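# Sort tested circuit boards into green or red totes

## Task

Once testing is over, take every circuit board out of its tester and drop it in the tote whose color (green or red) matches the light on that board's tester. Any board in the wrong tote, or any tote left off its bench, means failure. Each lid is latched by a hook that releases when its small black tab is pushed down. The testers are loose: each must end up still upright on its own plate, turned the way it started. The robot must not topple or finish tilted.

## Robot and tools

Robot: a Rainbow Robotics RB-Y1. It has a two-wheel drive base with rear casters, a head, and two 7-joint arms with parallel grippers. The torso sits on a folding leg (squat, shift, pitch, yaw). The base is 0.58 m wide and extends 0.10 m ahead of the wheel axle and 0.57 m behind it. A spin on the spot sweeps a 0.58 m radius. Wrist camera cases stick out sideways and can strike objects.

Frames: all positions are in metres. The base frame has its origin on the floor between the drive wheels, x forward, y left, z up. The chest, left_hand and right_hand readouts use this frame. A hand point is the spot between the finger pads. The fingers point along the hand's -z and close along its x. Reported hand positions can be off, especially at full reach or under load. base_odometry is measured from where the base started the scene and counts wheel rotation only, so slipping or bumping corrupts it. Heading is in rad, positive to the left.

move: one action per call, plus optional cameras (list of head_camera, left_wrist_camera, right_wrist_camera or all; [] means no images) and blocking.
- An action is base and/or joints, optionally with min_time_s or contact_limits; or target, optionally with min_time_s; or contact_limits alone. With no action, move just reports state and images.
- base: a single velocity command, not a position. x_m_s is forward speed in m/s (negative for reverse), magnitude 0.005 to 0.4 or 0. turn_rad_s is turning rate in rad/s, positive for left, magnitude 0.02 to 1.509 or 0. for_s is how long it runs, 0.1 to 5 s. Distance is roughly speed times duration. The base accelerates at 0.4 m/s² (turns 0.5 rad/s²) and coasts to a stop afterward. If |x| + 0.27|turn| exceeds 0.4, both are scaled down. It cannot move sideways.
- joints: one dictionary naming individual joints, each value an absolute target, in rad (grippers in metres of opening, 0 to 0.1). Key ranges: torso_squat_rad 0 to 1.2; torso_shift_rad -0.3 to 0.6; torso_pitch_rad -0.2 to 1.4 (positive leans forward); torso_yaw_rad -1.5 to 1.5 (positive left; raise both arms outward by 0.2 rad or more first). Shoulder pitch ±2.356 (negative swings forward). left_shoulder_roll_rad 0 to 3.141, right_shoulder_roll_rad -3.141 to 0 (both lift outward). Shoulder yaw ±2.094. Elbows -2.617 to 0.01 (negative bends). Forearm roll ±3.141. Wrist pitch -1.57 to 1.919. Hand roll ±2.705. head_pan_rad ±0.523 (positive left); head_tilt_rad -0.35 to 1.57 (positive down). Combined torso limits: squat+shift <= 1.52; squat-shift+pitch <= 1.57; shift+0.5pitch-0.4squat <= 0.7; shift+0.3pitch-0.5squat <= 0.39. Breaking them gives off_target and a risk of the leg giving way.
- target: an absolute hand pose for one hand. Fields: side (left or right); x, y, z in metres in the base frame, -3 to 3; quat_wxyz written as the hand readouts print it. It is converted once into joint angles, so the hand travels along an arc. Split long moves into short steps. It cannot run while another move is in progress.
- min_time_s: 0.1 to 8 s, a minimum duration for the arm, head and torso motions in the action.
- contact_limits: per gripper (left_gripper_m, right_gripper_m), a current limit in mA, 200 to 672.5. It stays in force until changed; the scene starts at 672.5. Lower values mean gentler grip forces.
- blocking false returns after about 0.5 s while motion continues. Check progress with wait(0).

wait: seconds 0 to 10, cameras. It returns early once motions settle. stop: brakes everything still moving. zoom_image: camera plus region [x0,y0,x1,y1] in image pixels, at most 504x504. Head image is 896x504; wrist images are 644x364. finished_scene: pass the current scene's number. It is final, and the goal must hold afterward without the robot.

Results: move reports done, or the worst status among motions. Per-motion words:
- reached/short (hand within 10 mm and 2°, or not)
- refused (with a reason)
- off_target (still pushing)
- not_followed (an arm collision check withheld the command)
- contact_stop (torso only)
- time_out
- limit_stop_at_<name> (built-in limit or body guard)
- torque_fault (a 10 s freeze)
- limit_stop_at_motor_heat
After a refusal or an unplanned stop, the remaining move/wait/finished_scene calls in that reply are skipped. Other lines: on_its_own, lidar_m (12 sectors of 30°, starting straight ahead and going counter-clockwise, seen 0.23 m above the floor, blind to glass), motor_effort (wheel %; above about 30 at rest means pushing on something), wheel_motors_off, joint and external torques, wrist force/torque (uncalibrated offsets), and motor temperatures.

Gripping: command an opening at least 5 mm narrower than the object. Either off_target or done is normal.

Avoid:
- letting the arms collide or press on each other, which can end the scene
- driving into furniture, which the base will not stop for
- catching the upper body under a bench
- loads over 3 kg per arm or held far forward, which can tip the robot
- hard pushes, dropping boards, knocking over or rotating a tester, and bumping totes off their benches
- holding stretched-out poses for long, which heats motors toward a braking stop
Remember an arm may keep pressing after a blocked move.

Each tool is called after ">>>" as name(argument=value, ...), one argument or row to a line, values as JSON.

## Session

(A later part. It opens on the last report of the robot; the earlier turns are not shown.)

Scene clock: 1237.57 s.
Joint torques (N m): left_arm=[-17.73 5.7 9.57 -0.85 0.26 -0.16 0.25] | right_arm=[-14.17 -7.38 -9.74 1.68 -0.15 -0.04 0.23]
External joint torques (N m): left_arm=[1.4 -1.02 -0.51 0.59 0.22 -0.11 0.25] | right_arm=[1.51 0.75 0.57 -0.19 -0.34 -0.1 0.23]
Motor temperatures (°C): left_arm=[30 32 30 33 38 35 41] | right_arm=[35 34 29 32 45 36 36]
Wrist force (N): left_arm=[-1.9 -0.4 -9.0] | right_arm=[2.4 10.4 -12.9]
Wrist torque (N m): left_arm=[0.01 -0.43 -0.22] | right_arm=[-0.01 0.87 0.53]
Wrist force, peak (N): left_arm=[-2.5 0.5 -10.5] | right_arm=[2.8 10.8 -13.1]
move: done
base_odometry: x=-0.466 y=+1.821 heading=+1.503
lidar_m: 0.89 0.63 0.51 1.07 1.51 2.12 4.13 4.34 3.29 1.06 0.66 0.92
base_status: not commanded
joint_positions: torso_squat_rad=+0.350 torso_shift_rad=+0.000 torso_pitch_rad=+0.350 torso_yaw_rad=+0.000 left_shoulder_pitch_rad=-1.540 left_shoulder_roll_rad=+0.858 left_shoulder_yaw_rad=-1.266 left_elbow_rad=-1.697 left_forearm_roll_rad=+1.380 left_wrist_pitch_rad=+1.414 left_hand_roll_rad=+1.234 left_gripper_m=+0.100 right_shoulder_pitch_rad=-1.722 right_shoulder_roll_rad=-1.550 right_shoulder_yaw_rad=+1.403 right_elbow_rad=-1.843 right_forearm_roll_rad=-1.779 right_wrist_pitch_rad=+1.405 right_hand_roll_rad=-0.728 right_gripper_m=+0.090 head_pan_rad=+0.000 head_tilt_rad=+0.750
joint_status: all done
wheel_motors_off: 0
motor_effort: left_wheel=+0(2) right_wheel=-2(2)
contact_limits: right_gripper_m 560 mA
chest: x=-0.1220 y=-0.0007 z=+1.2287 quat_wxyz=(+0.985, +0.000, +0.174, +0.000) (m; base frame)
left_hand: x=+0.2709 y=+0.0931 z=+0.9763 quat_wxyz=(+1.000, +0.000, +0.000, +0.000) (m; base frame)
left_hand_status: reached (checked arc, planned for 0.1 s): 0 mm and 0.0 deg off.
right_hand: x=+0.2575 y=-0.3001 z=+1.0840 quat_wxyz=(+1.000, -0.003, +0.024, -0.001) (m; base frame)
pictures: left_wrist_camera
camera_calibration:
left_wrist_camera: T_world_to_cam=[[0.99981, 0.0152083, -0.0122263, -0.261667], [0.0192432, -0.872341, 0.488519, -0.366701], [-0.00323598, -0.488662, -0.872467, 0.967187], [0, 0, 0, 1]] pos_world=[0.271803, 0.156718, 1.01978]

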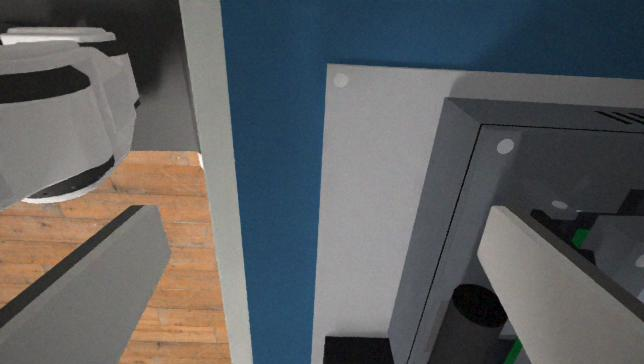

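>>> move(
  target={"side":"left","x":0.271,"y":0.093,"z":0.971,"quat_wxyz":[1,0,0,0]},
  cameras=[],
)

>>> move(
  target={"side":"left","x":0.271,"y":0.093,"z":0.967,"quat_wxyz":[1,0,0,0]},
  cameras=["left_wrist_camera"],
)

Scene clock: 1243.00 s.
Joint torques (N m): left_arm=[-13.68 4.93 6.61 0.37 0.12 -0.25 0.11] | right_arm=[-14.11 -7.51 -9.76 1.69 -0.04 0.03 0.27]
External joint torques (N m): left_arm=[5.46 -1.78 -3.45 1.86 0.08 -0.2 0.11] | right_arm=[1.57 0.61 0.55 -0.18 -0.24 -0.04 0.27]
Motor temperatures (°C): left_arm=[30 32 30 33 38 35 41] | right_arm=[35 34 29 32 45 36 36]
Wrist force (N): left_arm=[-7.0 0.4 7.3] | right_arm=[2.5 10.5 -13.0]
Wrist torque (N m): left_arm=[-0.12 -1.22 -0.24] | right_arm=[-0.01 0.87 0.51]
Wrist force, peak (N): left_arm=[-9.3 2.5 16.7] | right_arm=[2.8 11.4 -13.0]
move: done
base_odometry: x=-0.466 y=+1.821 heading=+1.503
lidar_m: 0.89 0.63 0.52 1.08 1.51 2.12 4.12 4.34 3.30 1.05 0.66 0.92
base_status: not commanded
joint_positions: torso_squat_rad=+0.350 torso_shift_rad=+0.000 torso_pitch_rad=+0.349 torso_yaw_rad=+0.000 left_shoulder_pitch_rad=-1.533 left_shoulder_roll_rad=+0.852 left_shoulder_yaw_rad=-1.271 left_elbow_rad=-1.689 left_forearm_roll_rad=+1.371 left_wrist_pitch_rad=+1.405 left_hand_roll_rad=+1.231 left_gripper_m=+0.100 right_shoulder_pitch_rad=-1.722 right_shoulder_roll_rad=-1.550 right_shoulder_yaw_rad=+1.403 right_elbow_rad=-1.843 right_forearm_roll_rad=-1.779 right_wrist_pitch_rad=+1.405 right_hand_roll_rad=-0.728 right_gripper_m=+0.090 head_pan_rad=+0.000 head_tilt_rad=+0.750
joint_status: all done
wheel_motors_off: 0
motor_effort: left_wheel=-1(2) right_wheel=-2(3)
contact_limits: right_gripper_m 560 mA
chest: x=-0.1222 y=-0.0007 z=+1.2288 quat_wxyz=(+0.985, +0.000, +0.174, +0.000) (m; base frame)
left_hand: x=+0.2712 y=+0.0928 z=+0.9720 quat_wxyz=(+1.000, +0.000, -0.001, +0.000) (m; base frame)
left_hand_status: reached (checked arc, planned for 0.1 s): 1 mm and 0.1 deg off.
right_hand: x=+0.2573 y=-0.3001 z=+1.0842 quat_wxyz=(+1.000, -0.003, +0.024, -0.001) (m; base frame)
pictures: none
No camera images: "cameras" was empty.

Scene clock: 1243.80 s.
Joint torques (N m): left_arm=[-3.77 2.26 -1.29 3.9 -0.92 -1.7 -0.02] | right_arm=[-14.06 -7.46 -9.9 1.94 -0.14 -0.02 0.22]
External joint torques (N m): left_arm=[15.4 -4.45 -11.34 5.41 -0.96 -1.64 -0.02] | right_arm=[1.63 0.64 0.41 0.06 -0.34 -0.08 0.22]
Motor temperatures (°C): left_arm=[30 32 30 33 38 35 41] | right_arm=[35 34 29 32 45 36 36]
Wrist force (N): left_arm=[-17.8 5.0 39.2] | right_arm=[2.4 10.6 -12.8]
Wrist torque (N m): left_arm=[-0.12 -2.67 -0.02] | right_arm=[-0.02 0.86 0.51]
Wrist force, peak (N): left_arm=[-28.2 9.8 58.2] | right_arm=[2.9 10.8 -13.1]
move: done
base_odometry: x=-0.466 y=+1.821 heading=+1.503
lidar_m: 0.89 0.62 0.51 1.07 1.50 2.13 4.13 4.34 3.30 1.05 0.65 0.92
base_status: not commanded
joint_positions: torso_squat_rad=+0.350 torso_shift_rad=-0.001 torso_pitch_rad=+0.348 torso_yaw_rad=+0.000 left_shoulder_pitch_rad=-1.530 left_shoulder_roll_rad=+0.848 left_shoulder_yaw_rad=-1.274 left_elbow_rad=-1.683 left_forearm_roll_rad=+1.365 left_wrist_pitch_rad=+1.398 left_hand_roll_rad=+1.229 left_gripper_m=+0.100 right_shoulder_pitch_rad=-1.722 right_shoulder_roll_rad=-1.550 right_shoulder_yaw_rad=+1.403 right_elbow_rad=-1.843 right_forearm_roll_rad=-1.779 right_wrist_pitch_rad=+1.405 right_hand_roll_rad=-0.728 right_gripper_m=+0.090 head_pan_rad=+0.000 head_tilt_rad=+0.750
joint_status: all done
wheel_motors_off: 0
motor_effort: left_wheel=+5(6) right_wheel=+0(6)
contact_limits: right_gripper_m 560 mA
chest: x=-0.1231 y=-0.0007 z=+1.2289 quat_wxyz=(+0.985, +0.000, +0.173, +0.000) (m; base frame)
left_hand: x=+0.2718 y=+0.0922 z=+0.9700 quat_wxyz=(+1.000, -0.001, -0.003, +0.000) (m; base frame)
left_hand_status: reached (checked arc, planned for 0.1 s): 3 mm and 0.4 deg off.
right_hand: x=+0.2567 y=-0.3001 z=+1.0848 quat_wxyz=(+1.000, -0.003, +0.023, -0.001) (m; base frame)
pictures: left_wrist_camera
camera_calibration:
left_wrist_camera: T_world_to_cam=[[0.999873, 0.0146245, -0.00629745, -0.268343], [0.0158328, -0.871205, 0.490663, -0.365679], [0.00168932, -0.490701, -0.871326, 0.959029], [0, 0, 0, 1]] pos_world=[0.272479, 0.155939, 1.01336]

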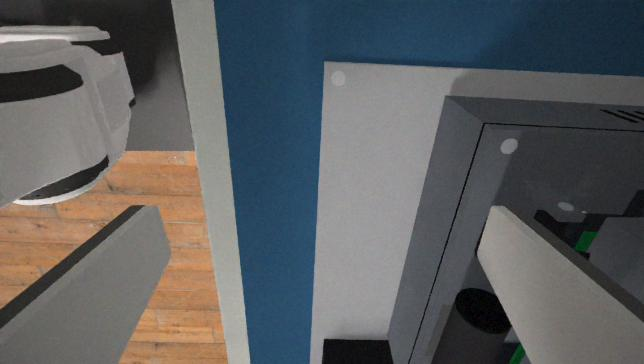

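>>> move(
  target={"side":"left","x":0.271,"y":0.093,"z":0.985,"quat_wxyz":[1,0,0,0]},
  cameras=[],
)

>>> move(
  target={"side":"left","x":0.24,"y":0.088,"z":0.985,"quat_wxyz":[1,0,0,0]},
  cameras=["left_wrist_camera"],
)

>>> zoom_image(
  camera="left_wrist_camera",
  region=[400, 100, 644, 364],
)

Scene clock: 1251.53 s.
Joint torques (N m): left_arm=[-16.99 6.21 8.84 -0.78 0.17 -0.23 0.11] | right_arm=[-14.08 -7.05 -9.78 1.81 -0.05 -0.03 0.21]
External joint torques (N m): left_arm=[2.2 -0.54 -1.29 0.56 0.12 -0.18 0.11] | right_arm=[1.6 1.08 0.53 -0.06 -0.25 -0.09 0.21]
Motor temperatures (°C): left_arm=[29 32 30 33 38 35 41] | right_arm=[35 34 29 32 45 36 36]
Wrist force (N): left_arm=[-1.6 -0.2 -9.3] | right_arm=[2.4 10.6 -12.8]
Wrist torque (N m): left_arm=[0.00 -0.39 -0.23] | right_arm=[-0.04 0.88 0.52]
Wrist force, peak (N): left_arm=[-21.0 5.6 44.7] | right_arm=[3.1 10.9 -13.3]
move: done
base_odometry: x=-0.466 y=+1.821 heading=+1.503
lidar_m: 0.89 0.62 0.51 1.08 1.51 2.12 4.12 4.34 3.28 1.06 0.65 0.93
base_status: not commanded
joint_positions: torso_squat_rad=+0.350 torso_shift_rad=+0.000 torso_pitch_rad=+0.350 torso_yaw_rad=+0.000 left_shoulder_pitch_rad=-1.552 left_shoulder_roll_rad=+0.863 left_shoulder_yaw_rad=-1.257 left_elbow_rad=-1.699 left_forearm_roll_rad=+1.395 left_wrist_pitch_rad=+1.427 left_hand_roll_rad=+1.231 left_gripper_m=+0.100 right_shoulder_pitch_rad=-1.722 right_shoulder_roll_rad=-1.550 right_shoulder_yaw_rad=+1.403 right_elbow_rad=-1.843 right_forearm_roll_rad=-1.779 right_wrist_pitch_rad=+1.405 right_hand_roll_rad=-0.728 right_gripper_m=+0.090 head_pan_rad=+0.000 head_tilt_rad=+0.750
joint_status: all done
wheel_motors_off: 0
motor_effort: left_wheel=-2(5) right_wheel=-4(4)
contact_limits: right_gripper_m 560 mA
chest: x=-0.1220 y=-0.0007 z=+1.2287 quat_wxyz=(+0.985, +0.000, +0.174, +0.000) (m; base frame)
left_hand: x=+0.2719 y=+0.0927 z=+0.9838 quat_wxyz=(+1.000, +0.000, +0.001, +0.000) (m; base frame)
left_hand_status: reached (checked arc, planned for 0.2 s): 2 mm and 0.1 deg off.
right_hand: x=+0.2575 y=-0.3001 z=+1.0840 quat_wxyz=(+1.000, -0.003, +0.024, -0.001) (m; base frame)
pictures: none
No camera images: "cameras" was empty.

Scene clock: 1252.33 s.
Joint torques (N m): left_arm=[-16.58 7.17 9.13 -1.28 0.09 0.06 -0.06] | right_arm=[-14.33 -7.12 -10 1.72 -0.1 0.01 0.33]
External joint torques (N m): left_arm=[1.47 0.83 -0.88 0.27 0.04 0.11 -0.06] | right_arm=[1.36 1.01 0.31 -0.15 -0.29 -0.05 0.33]
Motor temperatures (°C): left_arm=[29 32 30 33 38 35 41] | right_arm=[35 34 29 32 45 36 36]
Wrist force (N): left_arm=[-1.8 -0.2 -9.7] | right_arm=[2.6 10.6 -13.0]
Wrist torque (N m): left_arm=[0.01 -0.42 -0.25] | right_arm=[-0.01 0.88 0.52]
Wrist force, peak (N): left_arm=[-3.2 -0.3 -10.2] | right_arm=[2.8 11.0 -12.9]
move: done
base_odometry: x=-0.466 y=+1.821 heading=+1.503
lidar_m: 0.89 0.63 0.52 1.07 1.50 2.12 4.13 4.34 3.30 1.05 0.65 0.93
base_status: not commanded
joint_positions: torso_squat_rad=+0.350 torso_shift_rad=+0.000 torso_pitch_rad=+0.350 torso_yaw_rad=+0.000 left_shoulder_pitch_rad=-1.539 left_shoulder_roll_rad=+0.889 left_shoulder_yaw_rad=-1.266 left_elbow_rad=-1.849 left_forearm_roll_rad=+1.371 left_wrist_pitch_rad=+1.435 left_hand_roll_rad=+1.355 left_gripper_m=+0.100 right_shoulder_pitch_rad=-1.722 right_shoulder_roll_rad=-1.550 right_shoulder_yaw_rad=+1.403 right_elbow_rad=-1.843 right_forearm_roll_rad=-1.779 right_wrist_pitch_rad=+1.405 right_hand_roll_rad=-0.728 right_gripper_m=+0.090 head_pan_rad=+0.000 head_tilt_rad=+0.750
joint_status: all done
wheel_motors_off: 0
motor_effort: left_wheel=-3(3) right_wheel=-2(4)
contact_limits: right_gripper_m 560 mA
chest: x=-0.1220 y=-0.0007 z=+1.2287 quat_wxyz=(+0.985, +0.000, +0.174, +0.000) (m; base frame)
left_hand: x=+0.2400 y=+0.0878 z=+0.9851 quat_wxyz=(+1.000, +0.000, +0.000, +0.000) (m; base frame)
left_hand_status: reached (checked arc, planned for 0.4 s): 0 mm and 0.0 deg off.
right_hand: x=+0.2575 y=-0.3001 z=+1.0840 quat_wxyz=(+1.000, -0.003, +0.024, -0.001) (m; base frame)
pictures: left_wrist_camera
camera_calibration:
left_wrist_camera: T_world_to_cam=[[0.999806, 0.015075, -0.0126843, -0.230156], [0.0193524, -0.872123, 0.488903, -0.375432], [-0.00369204, -0.489054, -0.872246, 0.972096], [0, 0, 0, 1]] pos_world=[0.240966, 0.151454, 1.02854]

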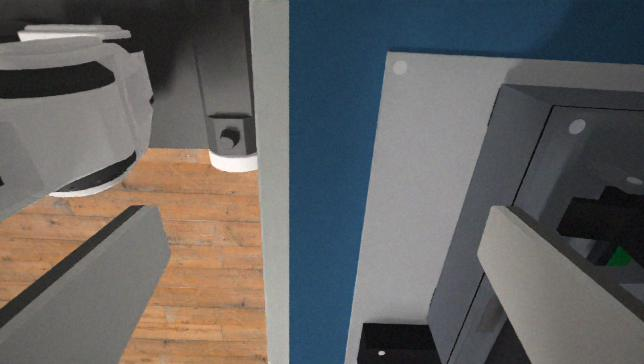

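Scaled by 1.909 from the camera's 644x364 image, which has a finer 920x520 frame.

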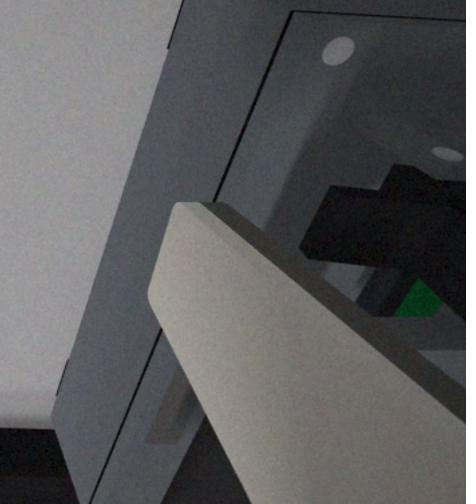

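>>> move(
  target={"side":"left","x":0.26,"y":0.09,"z":1.08,"quat_wxyz":[1,0,0,0]},
  cameras=["left_wrist_camera"],
)

>>> zoom_image(
  camera="left_wrist_camera",
  region=[400, 80, 600, 240],
)

Scene clock: 1265.83 s.
Joint torques (N m): left_arm=[-16.85 6.61 9.36 0.62 0.06 -0.11 -0.05] | right_arm=[-13.82 -7.6 -9.99 1.8 -0.05 -0.01 0.24]
External joint torques (N m): left_arm=[1.95 -0.07 -0.96 0.61 0.01 -0.06 -0.05] | right_arm=[1.86 0.53 0.32 -0.07 -0.24 -0.08 0.24]
Motor temperatures (°C): left_arm=[30 32 30 33 38 35 41] | right_arm=[35 34 29 32 45 36 36]
Wrist force (N): left_arm=[-1.7 -0.2 -9.6] | right_arm=[2.9 10.4 -13.1]
Wrist torque (N m): left_arm=[-0.02 -0.39 -0.21] | right_arm=[-0.01 0.91 0.52]
Wrist force, peak (N): left_arm=[-2.9 -1.3 -11.2] | right_arm=[2.4 10.9 -13.2]
move: done
base_odometry: x=-0.466 y=+1.821 heading=+1.503
lidar_m: 0.89 0.63 0.52 1.07 1.51 2.12 4.12 4.34 3.30 1.06 0.65 0.92
base_status: not commanded
joint_positions: torso_squat_rad=+0.350 torso_shift_rad=+0.000 torso_pitch_rad=+0.350 torso_yaw_rad=+0.000 left_shoulder_pitch_rad=-1.705 left_shoulder_roll_rad=+0.948 left_shoulder_yaw_rad=-1.145 left_elbow_rad=-1.812 left_forearm_roll_rad=+1.575 left_wrist_pitch_rad=+1.594 left_hand_roll_rad=+1.297 left_gripper_m=+0.100 right_shoulder_pitch_rad=-1.722 right_shoulder_roll_rad=-1.550 right_shoulder_yaw_rad=+1.403 right_elbow_rad=-1.843 right_forearm_roll_rad=-1.779 right_wrist_pitch_rad=+1.405 right_hand_roll_rad=-0.728 right_gripper_m=+0.090 head_pan_rad=+0.000 head_tilt_rad=+0.750
joint_status: all done
wheel_motors_off: 0
motor_effort: left_wheel=-3(4) right_wheel=-2(4)
contact_limits: right_gripper_m 560 mA
chest: x=-0.1220 y=-0.0007 z=+1.2287 quat_wxyz=(+0.985, +0.000, +0.174, +0.000) (m; base frame)
left_hand: x=+0.2600 y=+0.0899 z=+1.0802 quat_wxyz=(+1.000, +0.000, +0.000, +0.000) (m; base frame)
left_hand_status: reached (checked arc, planned for 0.5 s): 0 mm and 0.0 deg off.
right_hand: x=+0.2575 y=-0.3001 z=+1.0840 quat_wxyz=(+1.000, -0.003, +0.024, -0.001) (m; base frame)
pictures: left_wrist_camera
camera_calibration:
left_wrist_camera: T_world_to_cam=[[0.999812, 0.0152073, -0.0120356, -0.249684], [0.01915, -0.87222, 0.488738, -0.420241], [-0.00306535, -0.488877, -0.872348, 1.05604], [0, 0, 0, 1]] pos_world=[0.260922, 0.153527, 1.12362]

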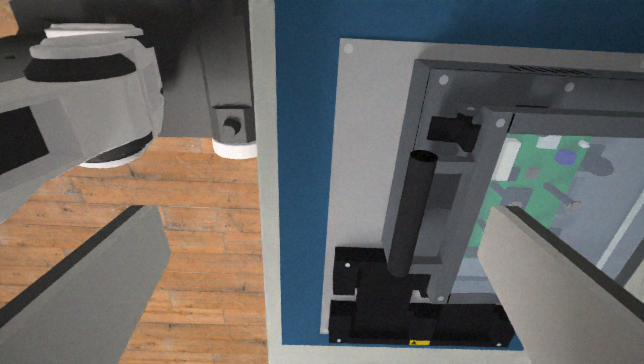

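Scaled by 2.520 from the camera's 644x364 image, which has a finer 920x520 frame.

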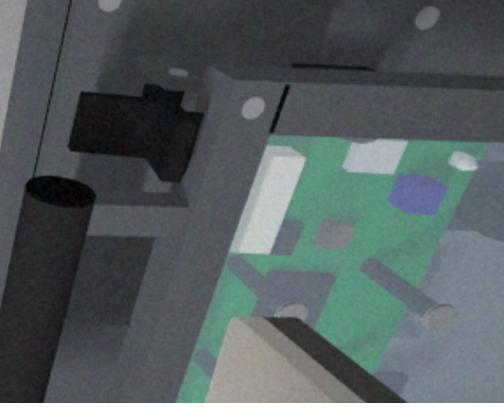

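>>> move(
  target={"side":"left","x":0.275,"y":0.089,"z":0.985,"quat_wxyz":[1,0,0,0]},
  cameras=[],
)

>>> move(
  target={"side":"left","x":0.275,"y":0.089,"z":0.976,"quat_wxyz":[1,0,0,0]},
  cameras=[],
)

>>> move(
  target={"side":"left","x":0.275,"y":0.089,"z":0.972,"quat_wxyz":[1,0,0,0]},
  cameras=["left_wrist_camera"],
)

>>> zoom_image(
  camera="left_wrist_camera",
  region=[380, 100, 640, 364],
)

Scene clock: 1319.53 s.
Joint torques (N m): left_arm=[-19.16 5.91 10.91 -0.73 0.36 0.03 0.11] | right_arm=[-14.2 -7.3 -9.87 1.82 -0.01 -0.03 0.3]
External joint torques (N m): left_arm=[0.19 -0.82 0.78 0.6 0.31 0.08 0.11] | right_arm=[1.49 0.83 0.45 -0.05 -0.2 -0.09 0.3]
Motor temperatures (°C): left_arm=[30 32 30 32 38 34 41] | right_arm=[35 34 29 32 45 36 36]
Wrist force (N): left_arm=[-1.8 -0.3 -9.3] | right_arm=[2.7 10.7 -13.0]
Wrist torque (N m): left_arm=[0.00 -0.41 -0.21] | right_arm=[-0.03 0.88 0.50]
Wrist force, peak (N): left_arm=[-2.0 0.1 -10.6] | right_arm=[2.8 11.0 -13.1]
move: done
base_odometry: x=-0.466 y=+1.821 heading=+1.503
lidar_m: 0.89 0.63 0.52 1.07 1.50 2.12 4.12 4.35 3.29 1.06 0.65 0.92
base_status: not commanded
joint_positions: torso_squat_rad=+0.350 torso_shift_rad=+0.000 torso_pitch_rad=+0.350 torso_yaw_rad=+0.000 left_shoulder_pitch_rad=-1.559 left_shoulder_roll_rad=+0.849 left_shoulder_yaw_rad=-1.255 left_elbow_rad=-1.680 left_forearm_roll_rad=+1.396 left_wrist_pitch_rad=+1.431 left_hand_roll_rad=+1.228 left_gripper_m=+0.100 right_shoulder_pitch_rad=-1.722 right_shoulder_roll_rad=-1.550 right_shoulder_yaw_rad=+1.403 right_elbow_rad=-1.843 right_forearm_roll_rad=-1.779 right_wrist_pitch_rad=+1.405 right_hand_roll_rad=-0.728 right_gripper_m=+0.090 head_pan_rad=+0.000 head_tilt_rad=+0.750
joint_status: all done
wheel_motors_off: 0
motor_effort: left_wheel=-2(4) right_wheel=-2(3)
contact_limits: right_gripper_m 560 mA
chest: x=-0.1220 y=-0.0007 z=+1.2287 quat_wxyz=(+0.985, +0.000, +0.174, +0.000) (m; base frame)
left_hand: x=+0.2749 y=+0.0892 z=+0.9849 quat_wxyz=(+1.000, +0.000, +0.000, +0.000) (m; base frame)
left_hand_status: reached (checked arc, planned for 0.4 s): 0 mm and 0.0 deg off.
right_hand: x=+0.2575 y=-0.3001 z=+1.0840 quat_wxyz=(+1.000, -0.003, +0.024, -0.001) (m; base frame)
pictures: none
No camera images: "cameras" was empty.

Scene clock: 1320.07 s.
Joint torques (N m): left_arm=[-16.98 5.38 9.51 -0.28 0.47 -0.08 0.06] | right_arm=[-14.11 -7.35 -9.98 1.88 -0.04 -0.01 0.2]
External joint torques (N m): left_arm=[2.37 -1.32 -0.58 1.14 0.43 -0.03 0.06] | right_arm=[1.57 0.78 0.33 0.01 -0.24 -0.08 0.2]
Motor temperatures (°C): left_arm=[30 32 30 32 38 34 41] | right_arm=[35 34 29 32 45 36 36]
Wrist force (N): left_arm=[-2.3 0.3 -4.1] | right_arm=[2.2 10.5 -13.1]
Wrist torque (N m): left_arm=[-0.05 -0.65 -0.21] | right_arm=[0.01 0.86 0.53]
Wrist force, peak (N): left_arm=[-2.6 0.5 -10.2] | right_arm=[2.8 11.0 -13.0]
move: done
base_odometry: x=-0.466 y=+1.821 heading=+1.503
lidar_m: 0.89 0.62 0.52 1.07 1.51 2.12 4.12 4.35 3.30 1.06 0.65 0.93
base_status: not commanded
joint_positions: torso_squat_rad=+0.350 torso_shift_rad=+0.000 torso_pitch_rad=+0.350 torso_yaw_rad=+0.000 left_shoulder_pitch_rad=-1.547 left_shoulder_roll_rad=+0.840 left_shoulder_yaw_rad=-1.265 left_elbow_rad=-1.669 left_forearm_roll_rad=+1.382 left_wrist_pitch_rad=+1.416 left_hand_roll_rad=+1.224 left_gripper_m=+0.100 right_shoulder_pitch_rad=-1.722 right_shoulder_roll_rad=-1.550 right_shoulder_yaw_rad=+1.403 right_elbow_rad=-1.843 right_forearm_roll_rad=-1.779 right_wrist_pitch_rad=+1.405 right_hand_roll_rad=-0.728 right_gripper_m=+0.090 head_pan_rad=+0.000 head_tilt_rad=+0.750
joint_status: all done
wheel_motors_off: 0
motor_effort: left_wheel=-3(3) right_wheel=-1(3)
contact_limits: right_gripper_m 560 mA
chest: x=-0.1220 y=-0.0007 z=+1.2287 quat_wxyz=(+0.985, +0.000, +0.174, +0.000) (m; base frame)
left_hand: x=+0.2749 y=+0.0891 z=+0.9765 quat_wxyz=(+1.000, +0.000, +0.000, +0.000) (m; base frame)
left_hand_status: reached (checked arc, planned for 0.1 s): 0 mm and 0.0 deg off.
right_hand: x=+0.2575 y=-0.3001 z=+1.0840 quat_wxyz=(+1.000, -0.003, +0.024, -0.001) (m; base frame)
pictures: none
No camera images: "cameras" was empty.

Scene clock: 1320.60 s.
Joint torques (N m): left_arm=[-13.01 4.28 5.96 0.82 0.13 -0.35 -0.04] | right_arm=[-14.29 -7.36 -9.71 1.86 0.04 0.03 0.24]
External joint torques (N m): left_arm=[6.36 -2.4 -4.11 2.28 0.09 -0.29 -0.04] | right_arm=[1.39 0.76 0.6 -0.02 -0.16 -0.03 0.25]
Motor temperatures (°C): left_arm=[30 32 30 32 38 34 41] | right_arm=[35 34 29 32 45 36 36]
Wrist force (N): left_arm=[-7.3 0.6 9.2] | right_arm=[2.5 10.7 -12.8]
Wrist torque (N m): left_arm=[-0.18 -1.22 -0.26] | right_arm=[-0.02 0.87 0.52]
Wrist force, peak (N): left_arm=[-9.7 2.1 17.3] | right_arm=[2.6 11.3 -13.1]
move: done
base_odometry: x=-0.466 y=+1.821 heading=+1.503
lidar_m: 0.89 0.63 0.52 1.07 1.51 2.12 4.13 4.34 3.29 1.06 0.66 0.92
base_status: not commanded
joint_positions: torso_squat_rad=+0.350 torso_shift_rad=+0.000 torso_pitch_rad=+0.349 torso_yaw_rad=+0.000 left_shoulder_pitch_rad=-1.542 left_shoulder_roll_rad=+0.835 left_shoulder_yaw_rad=-1.269 left_elbow_rad=-1.662 left_forearm_roll_rad=+1.375 left_wrist_pitch_rad=+1.409 left_hand_roll_rad=+1.222 left_gripper_m=+0.100 right_shoulder_pitch_rad=-1.722 right_shoulder_roll_rad=-1.550 right_shoulder_yaw_rad=+1.403 right_elbow_rad=-1.843 right_forearm_roll_rad=-1.779 right_wrist_pitch_rad=+1.405 right_hand_roll_rad=-0.728 right_gripper_m=+0.090 head_pan_rad=+0.000 head_tilt_rad=+0.750
joint_status: all done
wheel_motors_off: 0
motor_effort: left_wheel=-1(2) right_wheel=-1(3)
contact_limits: right_gripper_m 560 mA
chest: x=-0.1223 y=-0.0007 z=+1.2288 quat_wxyz=(+0.985, +0.000, +0.174, +0.000) (m; base frame)
left_hand: x=+0.2753 y=+0.0888 z=+0.9731 quat_wxyz=(+1.000, +0.000, -0.001, +0.000) (m; base frame)
left_hand_status: reached (checked arc, planned for 0.1 s): 1 mm and 0.1 deg off.
right_hand: x=+0.2573 y=-0.3001 z=+1.0842 quat_wxyz=(+1.000, -0.003, +0.023, -0.001) (m; base frame)
pictures: left_wrist_camera
camera_calibration:
left_wrist_camera: T_world_to_cam=[[0.999833, 0.0151681, -0.0102032, -0.26802], [0.0182208, -0.871952, 0.489253, -0.369451], [-0.00147564, -0.489357, -0.872082, 0.961484], [0, 0, 0, 1]] pos_world=[0.276126, 0.15243, 1.01651]

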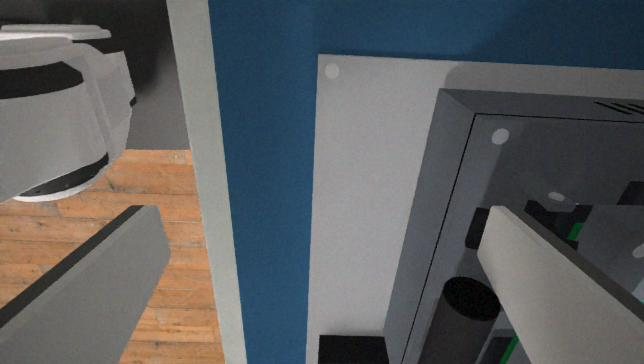

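Scaled by 1.909 from the camera's 644x364 image, which has a finer 920x520 frame.

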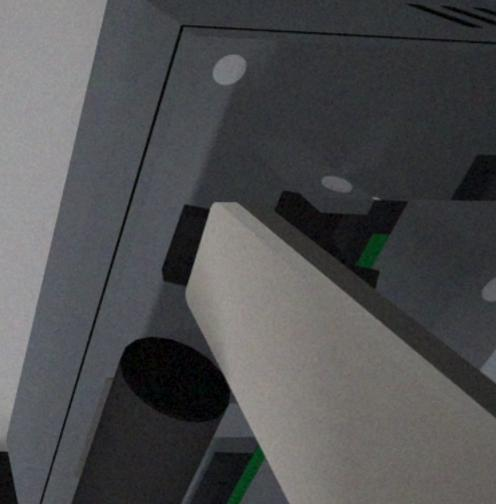

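>>> move(
  target={"side":"left","x":0.275,"y":0.089,"z":0.99,"quat_wxyz":[1,0,0,0]},
  cameras=[],
)

>>> move(
  target={"side":"left","x":0.31,"y":0.12,"z":1.03,"quat_wxyz":[0.98,-0.2,0,0]},
  cameras=["left_wrist_camera"],
)

>>> zoom_image(
  camera="left_wrist_camera",
  region=[240, 100, 440, 260],
)

Scene clock: 1343.67 s.
Joint torques (N m): left_arm=[-17.36 6.9 9.58 -1.09 0.11 0 0.07] | right_arm=[-14.13 -7.35 -9.82 1.71 -0.01 -0.1 0.23]
External joint torques (N m): left_arm=[2.02 0.17 -0.58 0.18 0.06 0.05 0.07] | right_arm=[1.55 0.78 0.49 -0.16 -0.2 -0.16 0.24]
Motor temperatures (°C): left_arm=[30 31 30 32 38 34 41] | right_arm=[35 34 29 32 45 36 36]
Wrist force (N): left_arm=[-1.6 -0.1 -9.6] | right_arm=[2.6 10.8 -13.2]
Wrist torque (N m): left_arm=[-0.02 -0.39 -0.21] | right_arm=[-0.04 0.88 0.52]
Wrist force, peak (N): left_arm=[-8.7 0.8 10.2] | right_arm=[2.7 10.9 -13.4]
move: done
base_odometry: x=-0.466 y=+1.821 heading=+1.503
lidar_m: 0.90 0.63 0.52 1.07 1.51 2.12 4.12 4.35 3.29 1.06 0.66 0.92
base_status: not commanded
joint_positions: torso_squat_rad=+0.350 torso_shift_rad=+0.000 torso_pitch_rad=+0.350 torso_yaw_rad=+0.000 left_shoulder_pitch_rad=-1.567 left_shoulder_roll_rad=+0.851 left_shoulder_yaw_rad=-1.251 left_elbow_rad=-1.682 left_forearm_roll_rad=+1.404 left_wrist_pitch_rad=+1.439 left_hand_roll_rad=+1.227 left_gripper_m=+0.100 right_shoulder_pitch_rad=-1.722 right_shoulder_roll_rad=-1.550 right_shoulder_yaw_rad=+1.403 right_elbow_rad=-1.843 right_forearm_roll_rad=-1.779 right_wrist_pitch_rad=+1.405 right_hand_roll_rad=-0.728 right_gripper_m=+0.090 head_pan_rad=+0.000 head_tilt_rad=+0.750
joint_status: all done
wheel_motors_off: 0
motor_effort: left_wheel=-2(4) right_wheel=-2(3)
contact_limits: right_gripper_m 560 mA
chest: x=-0.1220 y=-0.0007 z=+1.2287 quat_wxyz=(+0.985, +0.000, +0.174, +0.000) (m; base frame)
left_hand: x=+0.2754 y=+0.0887 z=+0.9893 quat_wxyz=(+1.000, +0.000, +0.000, +0.000) (m; base frame)
left_hand_status: reached (checked arc, planned for 0.2 s): 1 mm and 0.1 deg off.
right_hand: x=+0.2575 y=-0.3001 z=+1.0840 quat_wxyz=(+1.000, -0.003, +0.024, -0.001) (m; base frame)
pictures: none
No camera images: "cameras" was empty.

Scene clock: 1344.67 s.
Joint torques (N m): left_arm=[-17.07 7.89 10.65 -0.94 0.52 -0.48 0.47] | right_arm=[-14.22 -7.24 -9.65 1.84 0.07 -0.02 0.25]
External joint torques (N m): left_arm=[1.5 -1.2 -0.15 0.29 0.02 0.15 0.47] | right_arm=[1.47 0.89 0.66 -0.03 -0.13 -0.09 0.25]
Motor temperatures (°C): left_arm=[30 32 30 32 38 34 41] | right_arm=[35 34 29 32 45 36 36]
Wrist force (N): left_arm=[-2.1 2.4 -9.0] | right_arm=[2.7 10.4 -12.8]
Wrist torque (N m): left_arm=[-0.15 -0.44 -0.20] | right_arm=[0.01 0.90 0.51]
Wrist force, peak (N): left_arm=[-2.1 0.7 -10.2] | right_arm=[2.5 10.8 -13.2]
move: done
base_odometry: x=-0.466 y=+1.821 heading=+1.503
lidar_m: 0.89 0.63 0.52 1.08 1.51 2.13 4.13 4.34 3.29 1.06 0.65 0.93
base_status: not commanded
joint_positions: torso_squat_rad=+0.350 torso_shift_rad=+0.000 torso_pitch_rad=+0.350 torso_yaw_rad=+0.000 left_shoulder_pitch_rad=-1.398 left_shoulder_roll_rad=+1.110 left_shoulder_yaw_rad=-1.038 left_elbow_rad=-1.641 left_forearm_roll_rad=+1.700 left_wrist_pitch_rad=+1.192 left_hand_roll_rad=+0.821 left_gripper_m=+0.100 right_shoulder_pitch_rad=-1.722 right_shoulder_roll_rad=-1.550 right_shoulder_yaw_rad=+1.403 right_elbow_rad=-1.843 right_forearm_roll_rad=-1.779 right_wrist_pitch_rad=+1.405 right_hand_roll_rad=-0.728 right_gripper_m=+0.090 head_pan_rad=+0.000 head_tilt_rad=+0.750
joint_status: all done
wheel_motors_off: 0
motor_effort: left_wheel=-2(4) right_wheel=-1(3)
contact_limits: right_gripper_m 560 mA
chest: x=-0.1220 y=-0.0007 z=+1.2287 quat_wxyz=(+0.985, +0.000, +0.174, +0.000) (m; base frame)
left_hand: x=+0.3101 y=+0.1199 z=+1.0304 quat_wxyz=(+0.980, -0.200, -0.002, +0.001) (m; base frame)
left_hand_status: reached (checked arc, planned for 0.6 s): 0 mm and 0.3 deg off.
right_hand: x=+0.2575 y=-0.3001 z=+1.0840 quat_wxyz=(+1.000, -0.003, +0.024, -0.001) (m; base frame)
pictures: left_wrist_camera
camera_calibration:
left_wrist_camera: T_world_to_cam=[[0.999833, 0.0118997, -0.013846, -0.29858], [0.0182318, -0.611038, 0.791391, -0.71353], [0.000956907, -0.791512, -0.611153, 0.793372], [0, 0, 0, 1]] pos_world=[0.31078, 0.195522, 1.04542]

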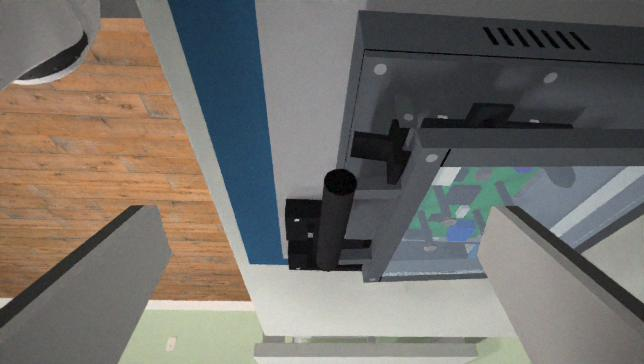

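Scaled by 2.520 from the camera's 644x364 image, which has a finer 920x520 frame.

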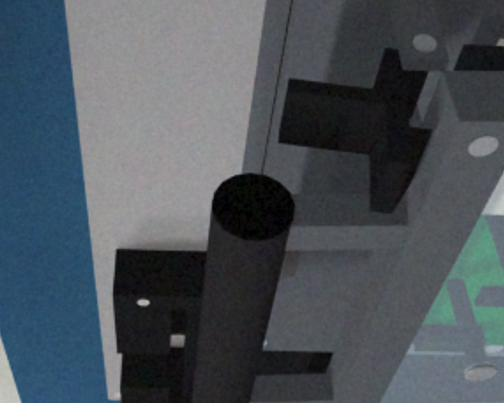

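>>> move(
  target={"side":"left","x":0.273,"y":0.089,"z":0.99,"quat_wxyz":[1,0,0,0]},
  cameras=[],
)

>>> move(
  target={"side":"left","x":0.273,"y":0.089,"z":0.974,"quat_wxyz":[1,0,0,0]},
  cameras=[],
)

>>> move(
  target={"side":"left","x":0.272,"y":0.089,"z":0.969,"quat_wxyz":[1,0,0,0]},
  cameras=["left_wrist_camera"],
)

>>> move(
  target={"side":"left","x":0.271,"y":0.089,"z":0.965,"quat_wxyz":[1,0,0,0]},
  cameras=["left_wrist_camera"],
)

Scene clock: 1357.27 s.
Joint torques (N m): left_arm=[-18.49 7.03 9.61 -0.86 0.28 -0.03 -0.31] | right_arm=[-14.14 -7.33 -10.06 1.9 -0.02 -0.07 0.21]
External joint torques (N m): left_arm=[0.8 0.3 -0.56 0.34 0.24 0.01 -0.31] | right_arm=[1.54 0.8 0.26 0.03 -0.21 -0.14 0.21]
Motor temperatures (°C): left_arm=[30 32 30 32 38 34 41] | right_arm=[35 34 29 32 45 36 36]
Wrist force (N): left_arm=[-1.7 0.0 -9.3] | right_arm=[2.6 10.6 -13.1]
Wrist torque (N m): left_arm=[-0.03 -0.41 -0.22] | right_arm=[-0.03 0.89 0.52]
Wrist force, peak (N): left_arm=[-2.2 0.0 -10.2] | right_arm=[2.4 10.8 -13.3]
move: done
base_odometry: x=-0.466 y=+1.821 heading=+1.503
lidar_m: 0.90 0.62 0.52 1.07 1.51 2.13 4.13 4.34 3.29 1.06 0.66 0.92
base_status: not commanded
joint_positions: torso_squat_rad=+0.350 torso_shift_rad=+0.000 torso_pitch_rad=+0.350 torso_yaw_rad=+0.000 left_shoulder_pitch_rad=-1.575 left_shoulder_roll_rad=+0.860 left_shoulder_yaw_rad=-1.262 left_elbow_rad=-1.698 left_forearm_roll_rad=+1.411 left_wrist_pitch_rad=+1.431 left_hand_roll_rad=+1.239 left_gripper_m=+0.100 right_shoulder_pitch_rad=-1.722 right_shoulder_roll_rad=-1.550 right_shoulder_yaw_rad=+1.403 right_elbow_rad=-1.843 right_forearm_roll_rad=-1.779 right_wrist_pitch_rad=+1.405 right_hand_roll_rad=-0.728 right_gripper_m=+0.090 head_pan_rad=+0.000 head_tilt_rad=+0.750
joint_status: all done
wheel_motors_off: 0
motor_effort: left_wheel=-1(4) right_wheel=-1(4)
contact_limits: right_gripper_m 560 mA
chest: x=-0.1220 y=-0.0008 z=+1.2287 quat_wxyz=(+0.985, +0.000, +0.174, +0.000) (m; base frame)
left_hand: x=+0.2729 y=+0.0889 z=+0.9902 quat_wxyz=(+1.000, +0.000, -0.001, +0.000) (m; base frame)
left_hand_status: reached (checked arc, planned for 0.6 s): 0 mm and 0.1 deg off.
right_hand: x=+0.2575 y=-0.3002 z=+1.0840 quat_wxyz=(+1.000, -0.003, +0.024, -0.001) (m; base frame)
pictures: none
No camera images: "cameras" was empty.

Scene clock: 1357.80 s.
Joint torques (N m): left_arm=[-17.01 5.42 9.13 -0.23 0.22 -0.11 -0.17] | right_arm=[-14.32 -7.39 -9.91 2.01 -0.03 -0.02 0.18]
External joint torques (N m): left_arm=[2.26 -1.26 -0.95 1.16 0.17 -0.06 -0.17] | right_arm=[1.36 0.73 0.41 0.13 -0.22 -0.08 0.19]
Motor temperatures (°C): left_arm=[30 32 30 32 38 34 41] | right_arm=[35 34 29 32 45 36 36]
Wrist force (N): left_arm=[-1.8 0.0 -3.2] | right_arm=[2.5 10.4 -12.6]
Wrist torque (N m): left_arm=[-0.05 -0.71 -0.20] | right_arm=[0.01 0.87 0.53]
Wrist force, peak (N): left_arm=[-2.2 0.4 -9.8] | right_arm=[2.3 10.7 -13.2]
move: done
base_odometry: x=-0.466 y=+1.821 heading=+1.503
lidar_m: 0.89 0.62 0.52 1.07 1.50 2.13 4.12 4.34 3.29 1.06 0.66 0.93
base_status: not commanded
joint_positions: torso_squat_rad=+0.350 torso_shift_rad=+0.000 torso_pitch_rad=+0.350 torso_yaw_rad=+0.000 left_shoulder_pitch_rad=-1.551 left_shoulder_roll_rad=+0.845 left_shoulder_yaw_rad=-1.280 left_elbow_rad=-1.680 left_forearm_roll_rad=+1.384 left_wrist_pitch_rad=+1.405 left_hand_roll_rad=+1.234 left_gripper_m=+0.100 right_shoulder_pitch_rad=-1.722 right_shoulder_roll_rad=-1.550 right_shoulder_yaw_rad=+1.403 right_elbow_rad=-1.843 right_forearm_roll_rad=-1.779 right_wrist_pitch_rad=+1.405 right_hand_roll_rad=-0.728 right_gripper_m=+0.090 head_pan_rad=+0.000 head_tilt_rad=+0.750
joint_status: all done
wheel_motors_off: 0
motor_effort: left_wheel=-2(2) right_wheel=-2(3)
contact_limits: right_gripper_m 560 mA
chest: x=-0.1221 y=-0.0007 z=+1.2288 quat_wxyz=(+0.985, +0.000, +0.174, +0.000) (m; base frame)
left_hand: x=+0.2725 y=+0.0893 z=+0.9749 quat_wxyz=(+1.000, +0.000, +0.000, +0.000) (m; base frame)
left_hand_status: reached (checked arc, planned for 0.2 s): 1 mm and 0.1 deg off.
right_hand: x=+0.2574 y=-0.3001 z=+1.0840 quat_wxyz=(+1.000, -0.003, +0.024, -0.001) (m; base frame)
pictures: none
No camera images: "cameras" was empty.

Scene clock: 1358.57 s.
Joint torques (N m): left_arm=[-7.75 3.24 2.3 2.24 -0.54 -1.02 -0.22] | right_arm=[-14.07 -7.37 -10.08 1.97 -0.04 -0.02 0.27]
External joint torques (N m): left_arm=[11.53 -3.42 -7.76 3.66 -0.58 -0.96 -0.22] | right_arm=[1.62 0.75 0.24 0.1 -0.24 -0.08 0.27]
Motor temperatures (°C): left_arm=[30 32 30 32 38 34 41] | right_arm=[35 34 29 32 45 36 36]
Wrist force (N): left_arm=[-14.1 3.0 26.5] | right_arm=[2.4 10.4 -12.7]
Wrist torque (N m): left_arm=[-0.11 -2.07 -0.13] | right_arm=[0.00 0.85 0.52]
Wrist force, peak (N): left_arm=[-15.7 5.0 44.5] | right_arm=[2.8 10.9 -13.1]
move: done
base_odometry: x=-0.466 y=+1.821 heading=+1.503
lidar_m: 0.90 0.63 0.51 1.07 1.50 2.12 4.13 4.34 3.30 1.06 0.65 0.92
base_status: not commanded
joint_positions: torso_squat_rad=+0.350 torso_shift_rad=-0.001 torso_pitch_rad=+0.349 torso_yaw_rad=+0.000 left_shoulder_pitch_rad=-1.545 left_shoulder_roll_rad=+0.839 left_shoulder_yaw_rad=-1.284 left_elbow_rad=-1.674 left_forearm_roll_rad=+1.375 left_wrist_pitch_rad=+1.395 left_hand_roll_rad=+1.234 left_gripper_m=+0.100 right_shoulder_pitch_rad=-1.722 right_shoulder_roll_rad=-1.550 right_shoulder_yaw_rad=+1.403 right_elbow_rad=-1.843 right_forearm_roll_rad=-1.779 right_wrist_pitch_rad=+1.405 right_hand_roll_rad=-0.728 right_gripper_m=+0.090 head_pan_rad=+0.000 head_tilt_rad=+0.750
joint_status: all done
wheel_motors_off: 0
motor_effort: left_wheel=+0(2) right_wheel=-1(5)
contact_limits: right_gripper_m 560 mA
chest: x=-0.1227 y=-0.0007 z=+1.2288 quat_wxyz=(+0.985, +0.000, +0.173, +0.000) (m; base frame)
left_hand: x=+0.2725 y=+0.0885 z=+0.9712 quat_wxyz=(+1.000, -0.001, -0.002, +0.000) (m; base frame)
left_hand_status: reached (checked arc, planned for 0.1 s): 2 mm and 0.3 deg off.
right_hand: x=+0.2569 y=-0.3001 z=+1.0845 quat_wxyz=(+1.000, -0.003, +0.023, -0.001) (m; base frame)
pictures: left_wrist_camera
camera_calibration:
left_wrist_camera: T_world_to_cam=[[0.999857, 0.0149347, -0.00799409, -0.267372], [0.0169359, -0.871518, 0.490071, -0.369233], [0.000352051, -0.490136, -0.871646, 0.958864], [0, 0, 0, 1]] pos_world=[0.273249, 0.152174, 1.0146]

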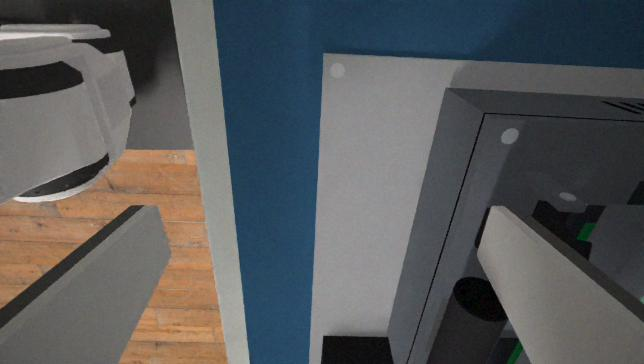

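Scene clock: 1359.47 s.
Joint torques (N m): left_arm=[2.38 -0.23 -6.29 4.74 -1.03 -2.68 -0.43] | right_arm=[-14.63 -7.25 -10.14 2.01 0 0.01 0.17]
External joint torques (N m): left_arm=[21.67 -6.89 -16.34 6.19 -1.07 -2.62 -0.43] | right_arm=[1.07 0.84 0.18 0.12 -0.19 -0.05 0.18]
Motor temperatures (°C): left_arm=[30 32 30 32 38 34 41] | right_arm=[35 34 29 32 45 36 36]
Wrist force (N): left_arm=[-26.2 9.6 64.9] | right_arm=[2.7 10.6 -12.8]
Wrist torque (N m): left_arm=[-0.06 -3.88 0.21] | right_arm=[-0.01 0.88 0.51]
Wrist force, peak (N): left_arm=[-36.6 15.4 83.9] | right_arm=[2.9 10.8 -13.2]
move: done
base_odometry: x=-0.466 y=+1.821 heading=+1.503
lidar_m: 0.89 0.62 0.52 1.07 1.50 2.12 4.12 4.34 3.29 1.05 0.65 0.92
base_status: not commanded
joint_positions: torso_squat_rad=+0.350 torso_shift_rad=-0.001 torso_pitch_rad=+0.347 torso_yaw_rad=+0.000 left_shoulder_pitch_rad=-1.541 left_shoulder_roll_rad=+0.835 left_shoulder_yaw_rad=-1.287 left_elbow_rad=-1.670 left_forearm_roll_rad=+1.368 left_wrist_pitch_rad=+1.388 left_hand_roll_rad=+1.233 left_gripper_m=+0.099 right_shoulder_pitch_rad=-1.722 right_shoulder_roll_rad=-1.550 right_shoulder_yaw_rad=+1.403 right_elbow_rad=-1.843 right_forearm_roll_rad=-1.779 right_wrist_pitch_rad=+1.405 right_hand_roll_rad=-0.728 right_gripper_m=+0.090 head_pan_rad=+0.000 head_tilt_rad=+0.750
joint_status: all done
wheel_motors_off: 0
motor_effort: left_wheel=+6(10) right_wheel=-2(6)
contact_limits: right_gripper_m 560 mA
chest: x=-0.1236 y=-0.0007 z=+1.2290 quat_wxyz=(+0.985, +0.001, +0.173, +0.000) (m; base frame)
left_hand: x=+0.2725 y=+0.0879 z=+0.9690 quat_wxyz=(+1.000, -0.002, -0.004, +0.000) (m; base frame)
left_hand_status: reached (checked arc, planned for 0.1 s): 4 mm and 0.5 deg off.
right_hand: x=+0.2564 y=-0.3000 z=+1.0852 quat_wxyz=(+1.000, -0.003, +0.022, -0.001) (m; base frame)
pictures: left_wrist_camera
camera_calibration:
left_wrist_camera: T_world_to_cam=[[0.999884, 0.0145927, -0.00429545, -0.270895], [0.0148195, -0.870752, 0.491498, -0.369482], [0.00343199, -0.491505, -0.870868, 0.955213], [0, 0, 0, 1]] pos_world=[0.273061, 0.151718, 1.0123]

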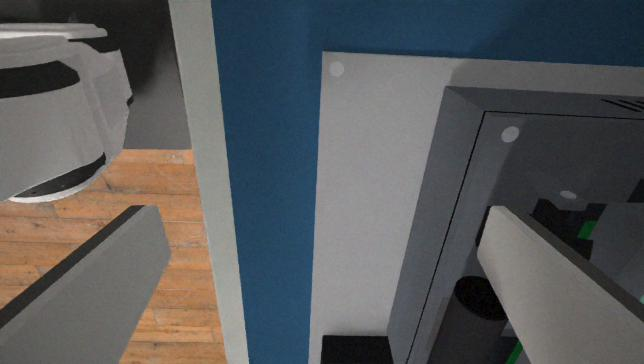

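>>> zoom_image(
  camera="left_wrist_camera",
  region=[420, 140, 640, 330],
)

>>> move(
  target={"side":"left","x":0.270,"y":0.089,"z":0.972,"quat_wxyz":[1,0,0,0]},
  cameras=["left_wrist_camera"],
)

>>> zoom_image(
  camera="left_wrist_camera",
  region=[420, 140, 640, 330],
)

Scaled by 2.291 from the camera's 644x364 image, which has a finer 920x520 frame.

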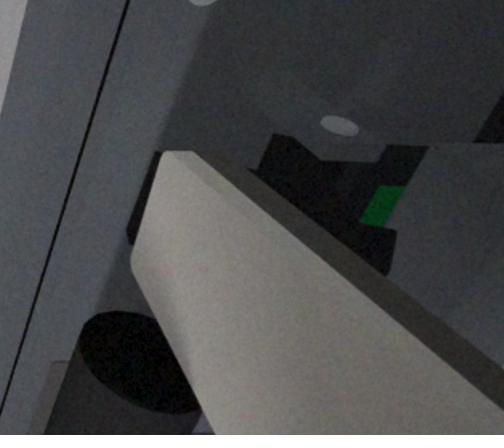

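Scene clock: 1389.87 s.
Joint torques (N m): left_arm=[-12.43 4.67 4.88 0.96 -0.11 -0.28 -0.19] | right_arm=[-14.24 -7.92 -9.97 1.77 0.01 0.13 0.29]
External joint torques (N m): left_arm=[6.82 -1.99 -5.18 2.39 -0.16 -0.24 -0.19] | right_arm=[1.45 0.2 0.35 -0.1 -0.18 0.06 0.29]
Motor temperatures (°C): left_arm=[29 31 30 33 38 34 41] | right_arm=[35 34 29 32 45 36 36]
Wrist force (N): left_arm=[-5.7 -0.4 6.3] | right_arm=[2.4 10.6 -12.8]
Wrist torque (N m): left_arm=[-0.11 -1.16 -0.27] | right_arm=[-0.01 0.86 0.50]
Wrist force, peak (N): left_arm=[-26.1 9.3 65.6] | right_arm=[2.8 10.9 -13.5]
move: done
base_odometry: x=-0.466 y=+1.821 heading=+1.503
lidar_m: 0.89 0.62 0.52 1.07 1.50 2.13 4.13 4.34 3.28 1.06 0.65 0.92
base_status: not commanded
joint_positions: torso_squat_rad=+0.350 torso_shift_rad=+0.000 torso_pitch_rad=+0.349 torso_yaw_rad=+0.000 left_shoulder_pitch_rad=-1.546 left_shoulder_roll_rad=+0.840 left_shoulder_yaw_rad=-1.283 left_elbow_rad=-1.678 left_forearm_roll_rad=+1.379 left_wrist_pitch_rad=+1.399 left_hand_roll_rad=+1.235 left_gripper_m=+0.100 right_shoulder_pitch_rad=-1.722 right_shoulder_roll_rad=-1.550 right_shoulder_yaw_rad=+1.403 right_elbow_rad=-1.843 right_forearm_roll_rad=-1.779 right_wrist_pitch_rad=+1.405 right_hand_roll_rad=-0.728 right_gripper_m=+0.090 head_pan_rad=+0.000 head_tilt_rad=+0.750
joint_status: all done
wheel_motors_off: 0
motor_effort: left_wheel=+0(7) right_wheel=-4(5)
contact_limits: right_gripper_m 560 mA
chest: x=-0.1224 y=-0.0007 z=+1.2288 quat_wxyz=(+0.985, +0.000, +0.174, +0.000) (m; base frame)
left_hand: x=+0.2713 y=+0.0885 z=+0.9720 quat_wxyz=(+1.000, -0.001, +0.000, +0.000) (m; base frame)
left_hand_status: reached (checked arc, planned for 0.1 s): 1 mm and 0.1 deg off.
right_hand: x=+0.2572 y=-0.3001 z=+1.0843 quat_wxyz=(+1.000, -0.003, +0.023, -0.001) (m; base frame)
pictures: left_wrist_camera
camera_calibration:
left_wrist_camera: T_world_to_cam=[[0.999813, 0.0148159, -0.0124375, -0.261796], [0.0190085, -0.87175, 0.489582, -0.369619], [-0.0035888, -0.489727, -0.871868, 0.960736], [0, 0, 0, 1]] pos_world=[0.272221, 0.152162, 1.01534]

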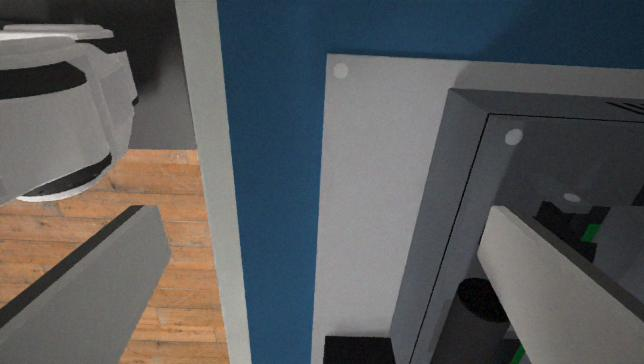

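Scaled by 2.291 from the camera's 644x364 image, which has a finer 920x520 frame.

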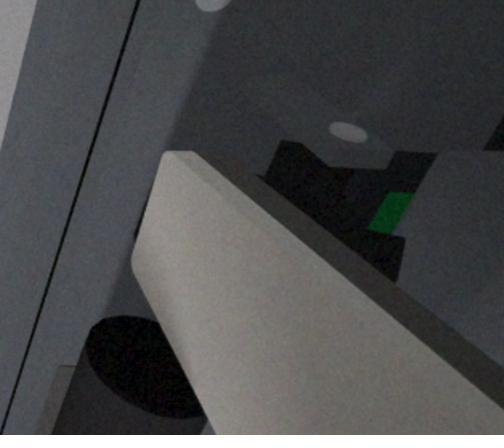

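>>> move(
  target={"side":"left","x":0.270,"y":0.09,"z":1.0,"quat_wxyz":[1,0,0,0]},
  cameras=[],
)

>>> move(
  target={"side":"left","x":0.26,"y":0.27,"z":1.05,"quat_wxyz":[0.97,-0.24,0,0]},
  cameras=["head_camera","left_wrist_camera"],
)

>>> zoom_image(
  camera="head_camera",
  region=[240, 100, 500, 280],
)

>>> zoom_image(
  camera="left_wrist_camera",
  region=[340, 100, 600, 280],
)

Scene clock: 1404.53 s.
Joint torques (N m): left_arm=[-17.05 7.05 9.32 -0.96 0.12 0.03 0.32] | right_arm=[-14.23 -7.57 -10.18 1.92 0.1 0 0.2]
External joint torques (N m): left_arm=[2.14 0.32 -0.89 0.12 0.08 0.08 0.32] | right_arm=[1.46 0.57 0.14 0.05 -0.09 -0.06 0.2]
Motor temperatures (°C): left_arm=[29 31 30 33 38 34 41] | right_arm=[35 34 29 32 45 36 36]
Wrist force (N): left_arm=[-1.8 0.0 -9.3] | right_arm=[2.4 10.6 -13.1]
Wrist torque (N m): left_arm=[-0.02 -0.42 -0.22] | right_arm=[-0.01 0.85 0.52]
Wrist force, peak (N): left_arm=[-8.7 1.1 11.6] | right_arm=[2.7 10.9 -13.1]
move: done
base_odometry: x=-0.466 y=+1.821 heading=+1.503
lidar_m: 0.89 0.62 0.52 1.08 1.51 2.12 4.13 4.33 3.30 1.06 0.65 0.93
base_status: not commanded
joint_positions: torso_squat_rad=+0.350 torso_shift_rad=+0.000 torso_pitch_rad=+0.350 torso_yaw_rad=+0.000 left_shoulder_pitch_rad=-1.587 left_shoulder_roll_rad=+0.875 left_shoulder_yaw_rad=-1.251 left_elbow_rad=-1.721 left_forearm_roll_rad=+1.428 left_wrist_pitch_rad=+1.448 left_hand_roll_rad=+1.249 left_gripper_m=+0.100 right_shoulder_pitch_rad=-1.722 right_shoulder_roll_rad=-1.550 right_shoulder_yaw_rad=+1.403 right_elbow_rad=-1.843 right_forearm_roll_rad=-1.779 right_wrist_pitch_rad=+1.405 right_hand_roll_rad=-0.728 right_gripper_m=+0.090 head_pan_rad=+0.000 head_tilt_rad=+0.750
joint_status: all done
wheel_motors_off: 0
motor_effort: left_wheel=-2(2) right_wheel=-1(3)
contact_limits: right_gripper_m 560 mA
chest: x=-0.1220 y=-0.0007 z=+1.2287 quat_wxyz=(+0.985, +0.000, +0.174, +0.000) (m; base frame)
left_hand: x=+0.2703 y=+0.0898 z=+0.9998 quat_wxyz=(+1.000, +0.000, +0.000, +0.000) (m; base frame)
left_hand_status: reached (checked arc, planned for 0.2 s): 0 mm and 0.0 deg off.
right_hand: x=+0.2575 y=-0.3001 z=+1.0839 quat_wxyz=(+1.000, -0.003, +0.024, -0.001) (m; base frame)
pictures: none
No camera images: "cameras" was empty.

Scene clock: 1405.93 s.
Joint torques (N m): left_arm=[-11.9 11.79 11.07 0.01 0.7 -0.32 0.43] | right_arm=[-14.06 -7.69 -10.24 1.76 0.01 0.07 0.22]
External joint torques (N m): left_arm=[1.27 -1.37 0.73 -0.64 -0.07 0.05 0.44] | right_arm=[1.62 0.45 0.07 -0.11 -0.18 0.01 0.22]
Motor temperatures (°C): left_arm=[29 31 30 33 38 34 41] | right_arm=[35 34 29 32 45 36 36]
Wrist force (N): left_arm=[-1.6 2.7 -8.7] | right_arm=[2.6 10.7 -13.0]
Wrist torque (N m): left_arm=[-0.15 -0.41 -0.23] | right_arm=[-0.04 0.87 0.52]
Wrist force, peak (N): left_arm=[-1.1 0.2 -10.1] | right_arm=[2.7 10.8 -13.2]
move: done
base_odometry: x=-0.466 y=+1.821 heading=+1.503
lidar_m: 0.89 0.63 0.52 1.07 1.51 2.12 4.12 4.34 3.29 1.05 0.65 0.92
base_status: not commanded
joint_positions: torso_squat_rad=+0.350 torso_shift_rad=+0.000 torso_pitch_rad=+0.350 torso_yaw_rad=+0.000 left_shoulder_pitch_rad=-1.175 left_shoulder_roll_rad=+1.605 left_shoulder_yaw_rad=-1.027 left_elbow_rad=-1.740 left_forearm_roll_rad=+2.108 left_wrist_pitch_rad=+1.089 left_hand_roll_rad=+0.316 left_gripper_m=+0.100 right_shoulder_pitch_rad=-1.722 right_shoulder_roll_rad=-1.550 right_shoulder_yaw_rad=+1.403 right_elbow_rad=-1.843 right_forearm_roll_rad=-1.779 right_wrist_pitch_rad=+1.405 right_hand_roll_rad=-0.728 right_gripper_m=+0.090 head_pan_rad=+0.000 head_tilt_rad=+0.750
joint_status: all done
wheel_motors_off: 0
motor_effort: left_wheel=-1(3) right_wheel=+0(3)
contact_limits: right_gripper_m 560 mA
chest: x=-0.1220 y=-0.0007 z=+1.2287 quat_wxyz=(+0.985, +0.000, +0.174, +0.000) (m; base frame)
left_hand: x=+0.2600 y=+0.2699 z=+1.0503 quat_wxyz=(+0.971, -0.240, -0.001, +0.001) (m; base frame)
left_hand_status: reached (checked arc, planned for 1.1 s): 0 mm and 0.2 deg off.
right_hand: x=+0.2575 y=-0.3001 z=+1.0840 quat_wxyz=(+1.000, -0.003, +0.024, -0.001) (m; base frame)
pictures: head_camera, left_wrist_camera
camera_calibration:
head_camera: T_world_to_cam=[[0.0366731, -0.998747, 0.0340466, -0.0492474], [-0.871689, -0.048631, -0.48764, 0.717504], [0.488685, -0.0117948, -0.872381, 1.18426], [0, 0, 0, 1]] pos_world=[0.0485169, -0.000324693, 1.38469]
left_wrist_camera: T_world_to_cam=[[0.99983, 0.00951151, -0.0158119, -0.247265], [0.0184415, -0.544345, 0.838659, -0.704415], [-0.000630221, -0.838807, -0.544428, 0.867399], [0, 0, 0, 1]] pos_world=[0.26076, 0.346488, 1.05909]

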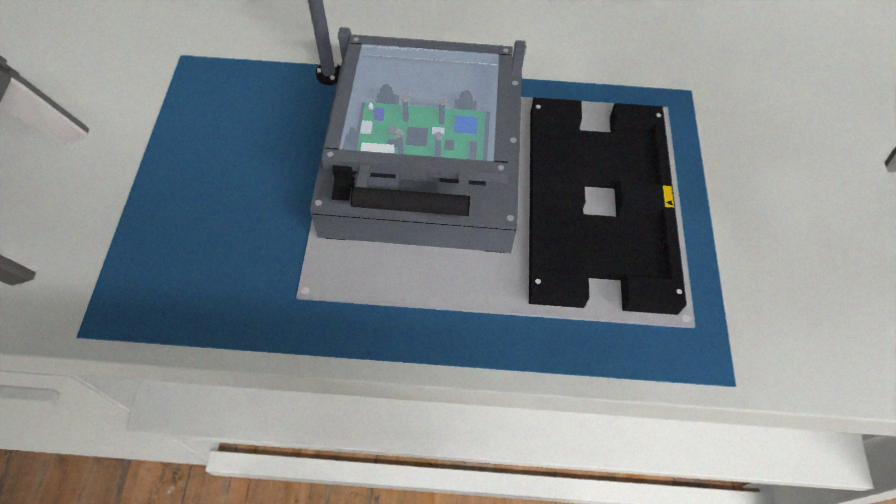

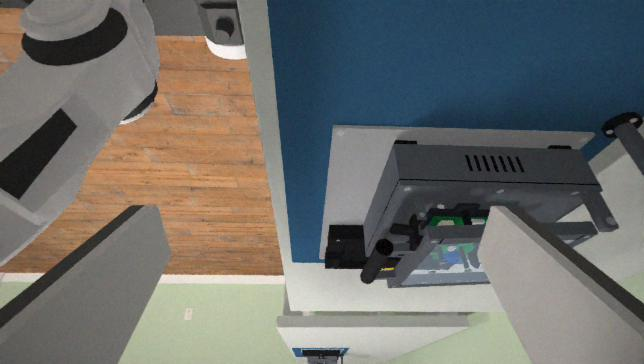

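Scaled by 1.938 from the camera's 896x504 image, which has a finer 1280x720 frame.

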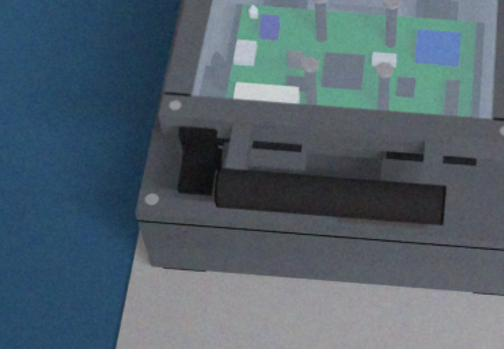

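Scaled by 1.938 from the camera's 644x364 image, which has a finer 920x520 frame.

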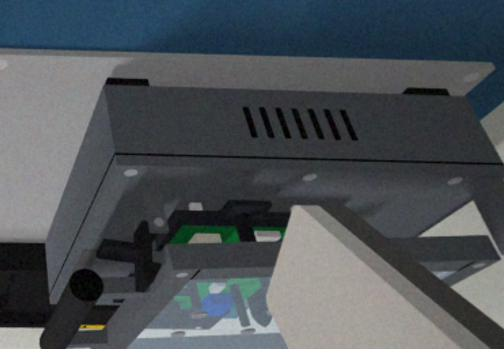

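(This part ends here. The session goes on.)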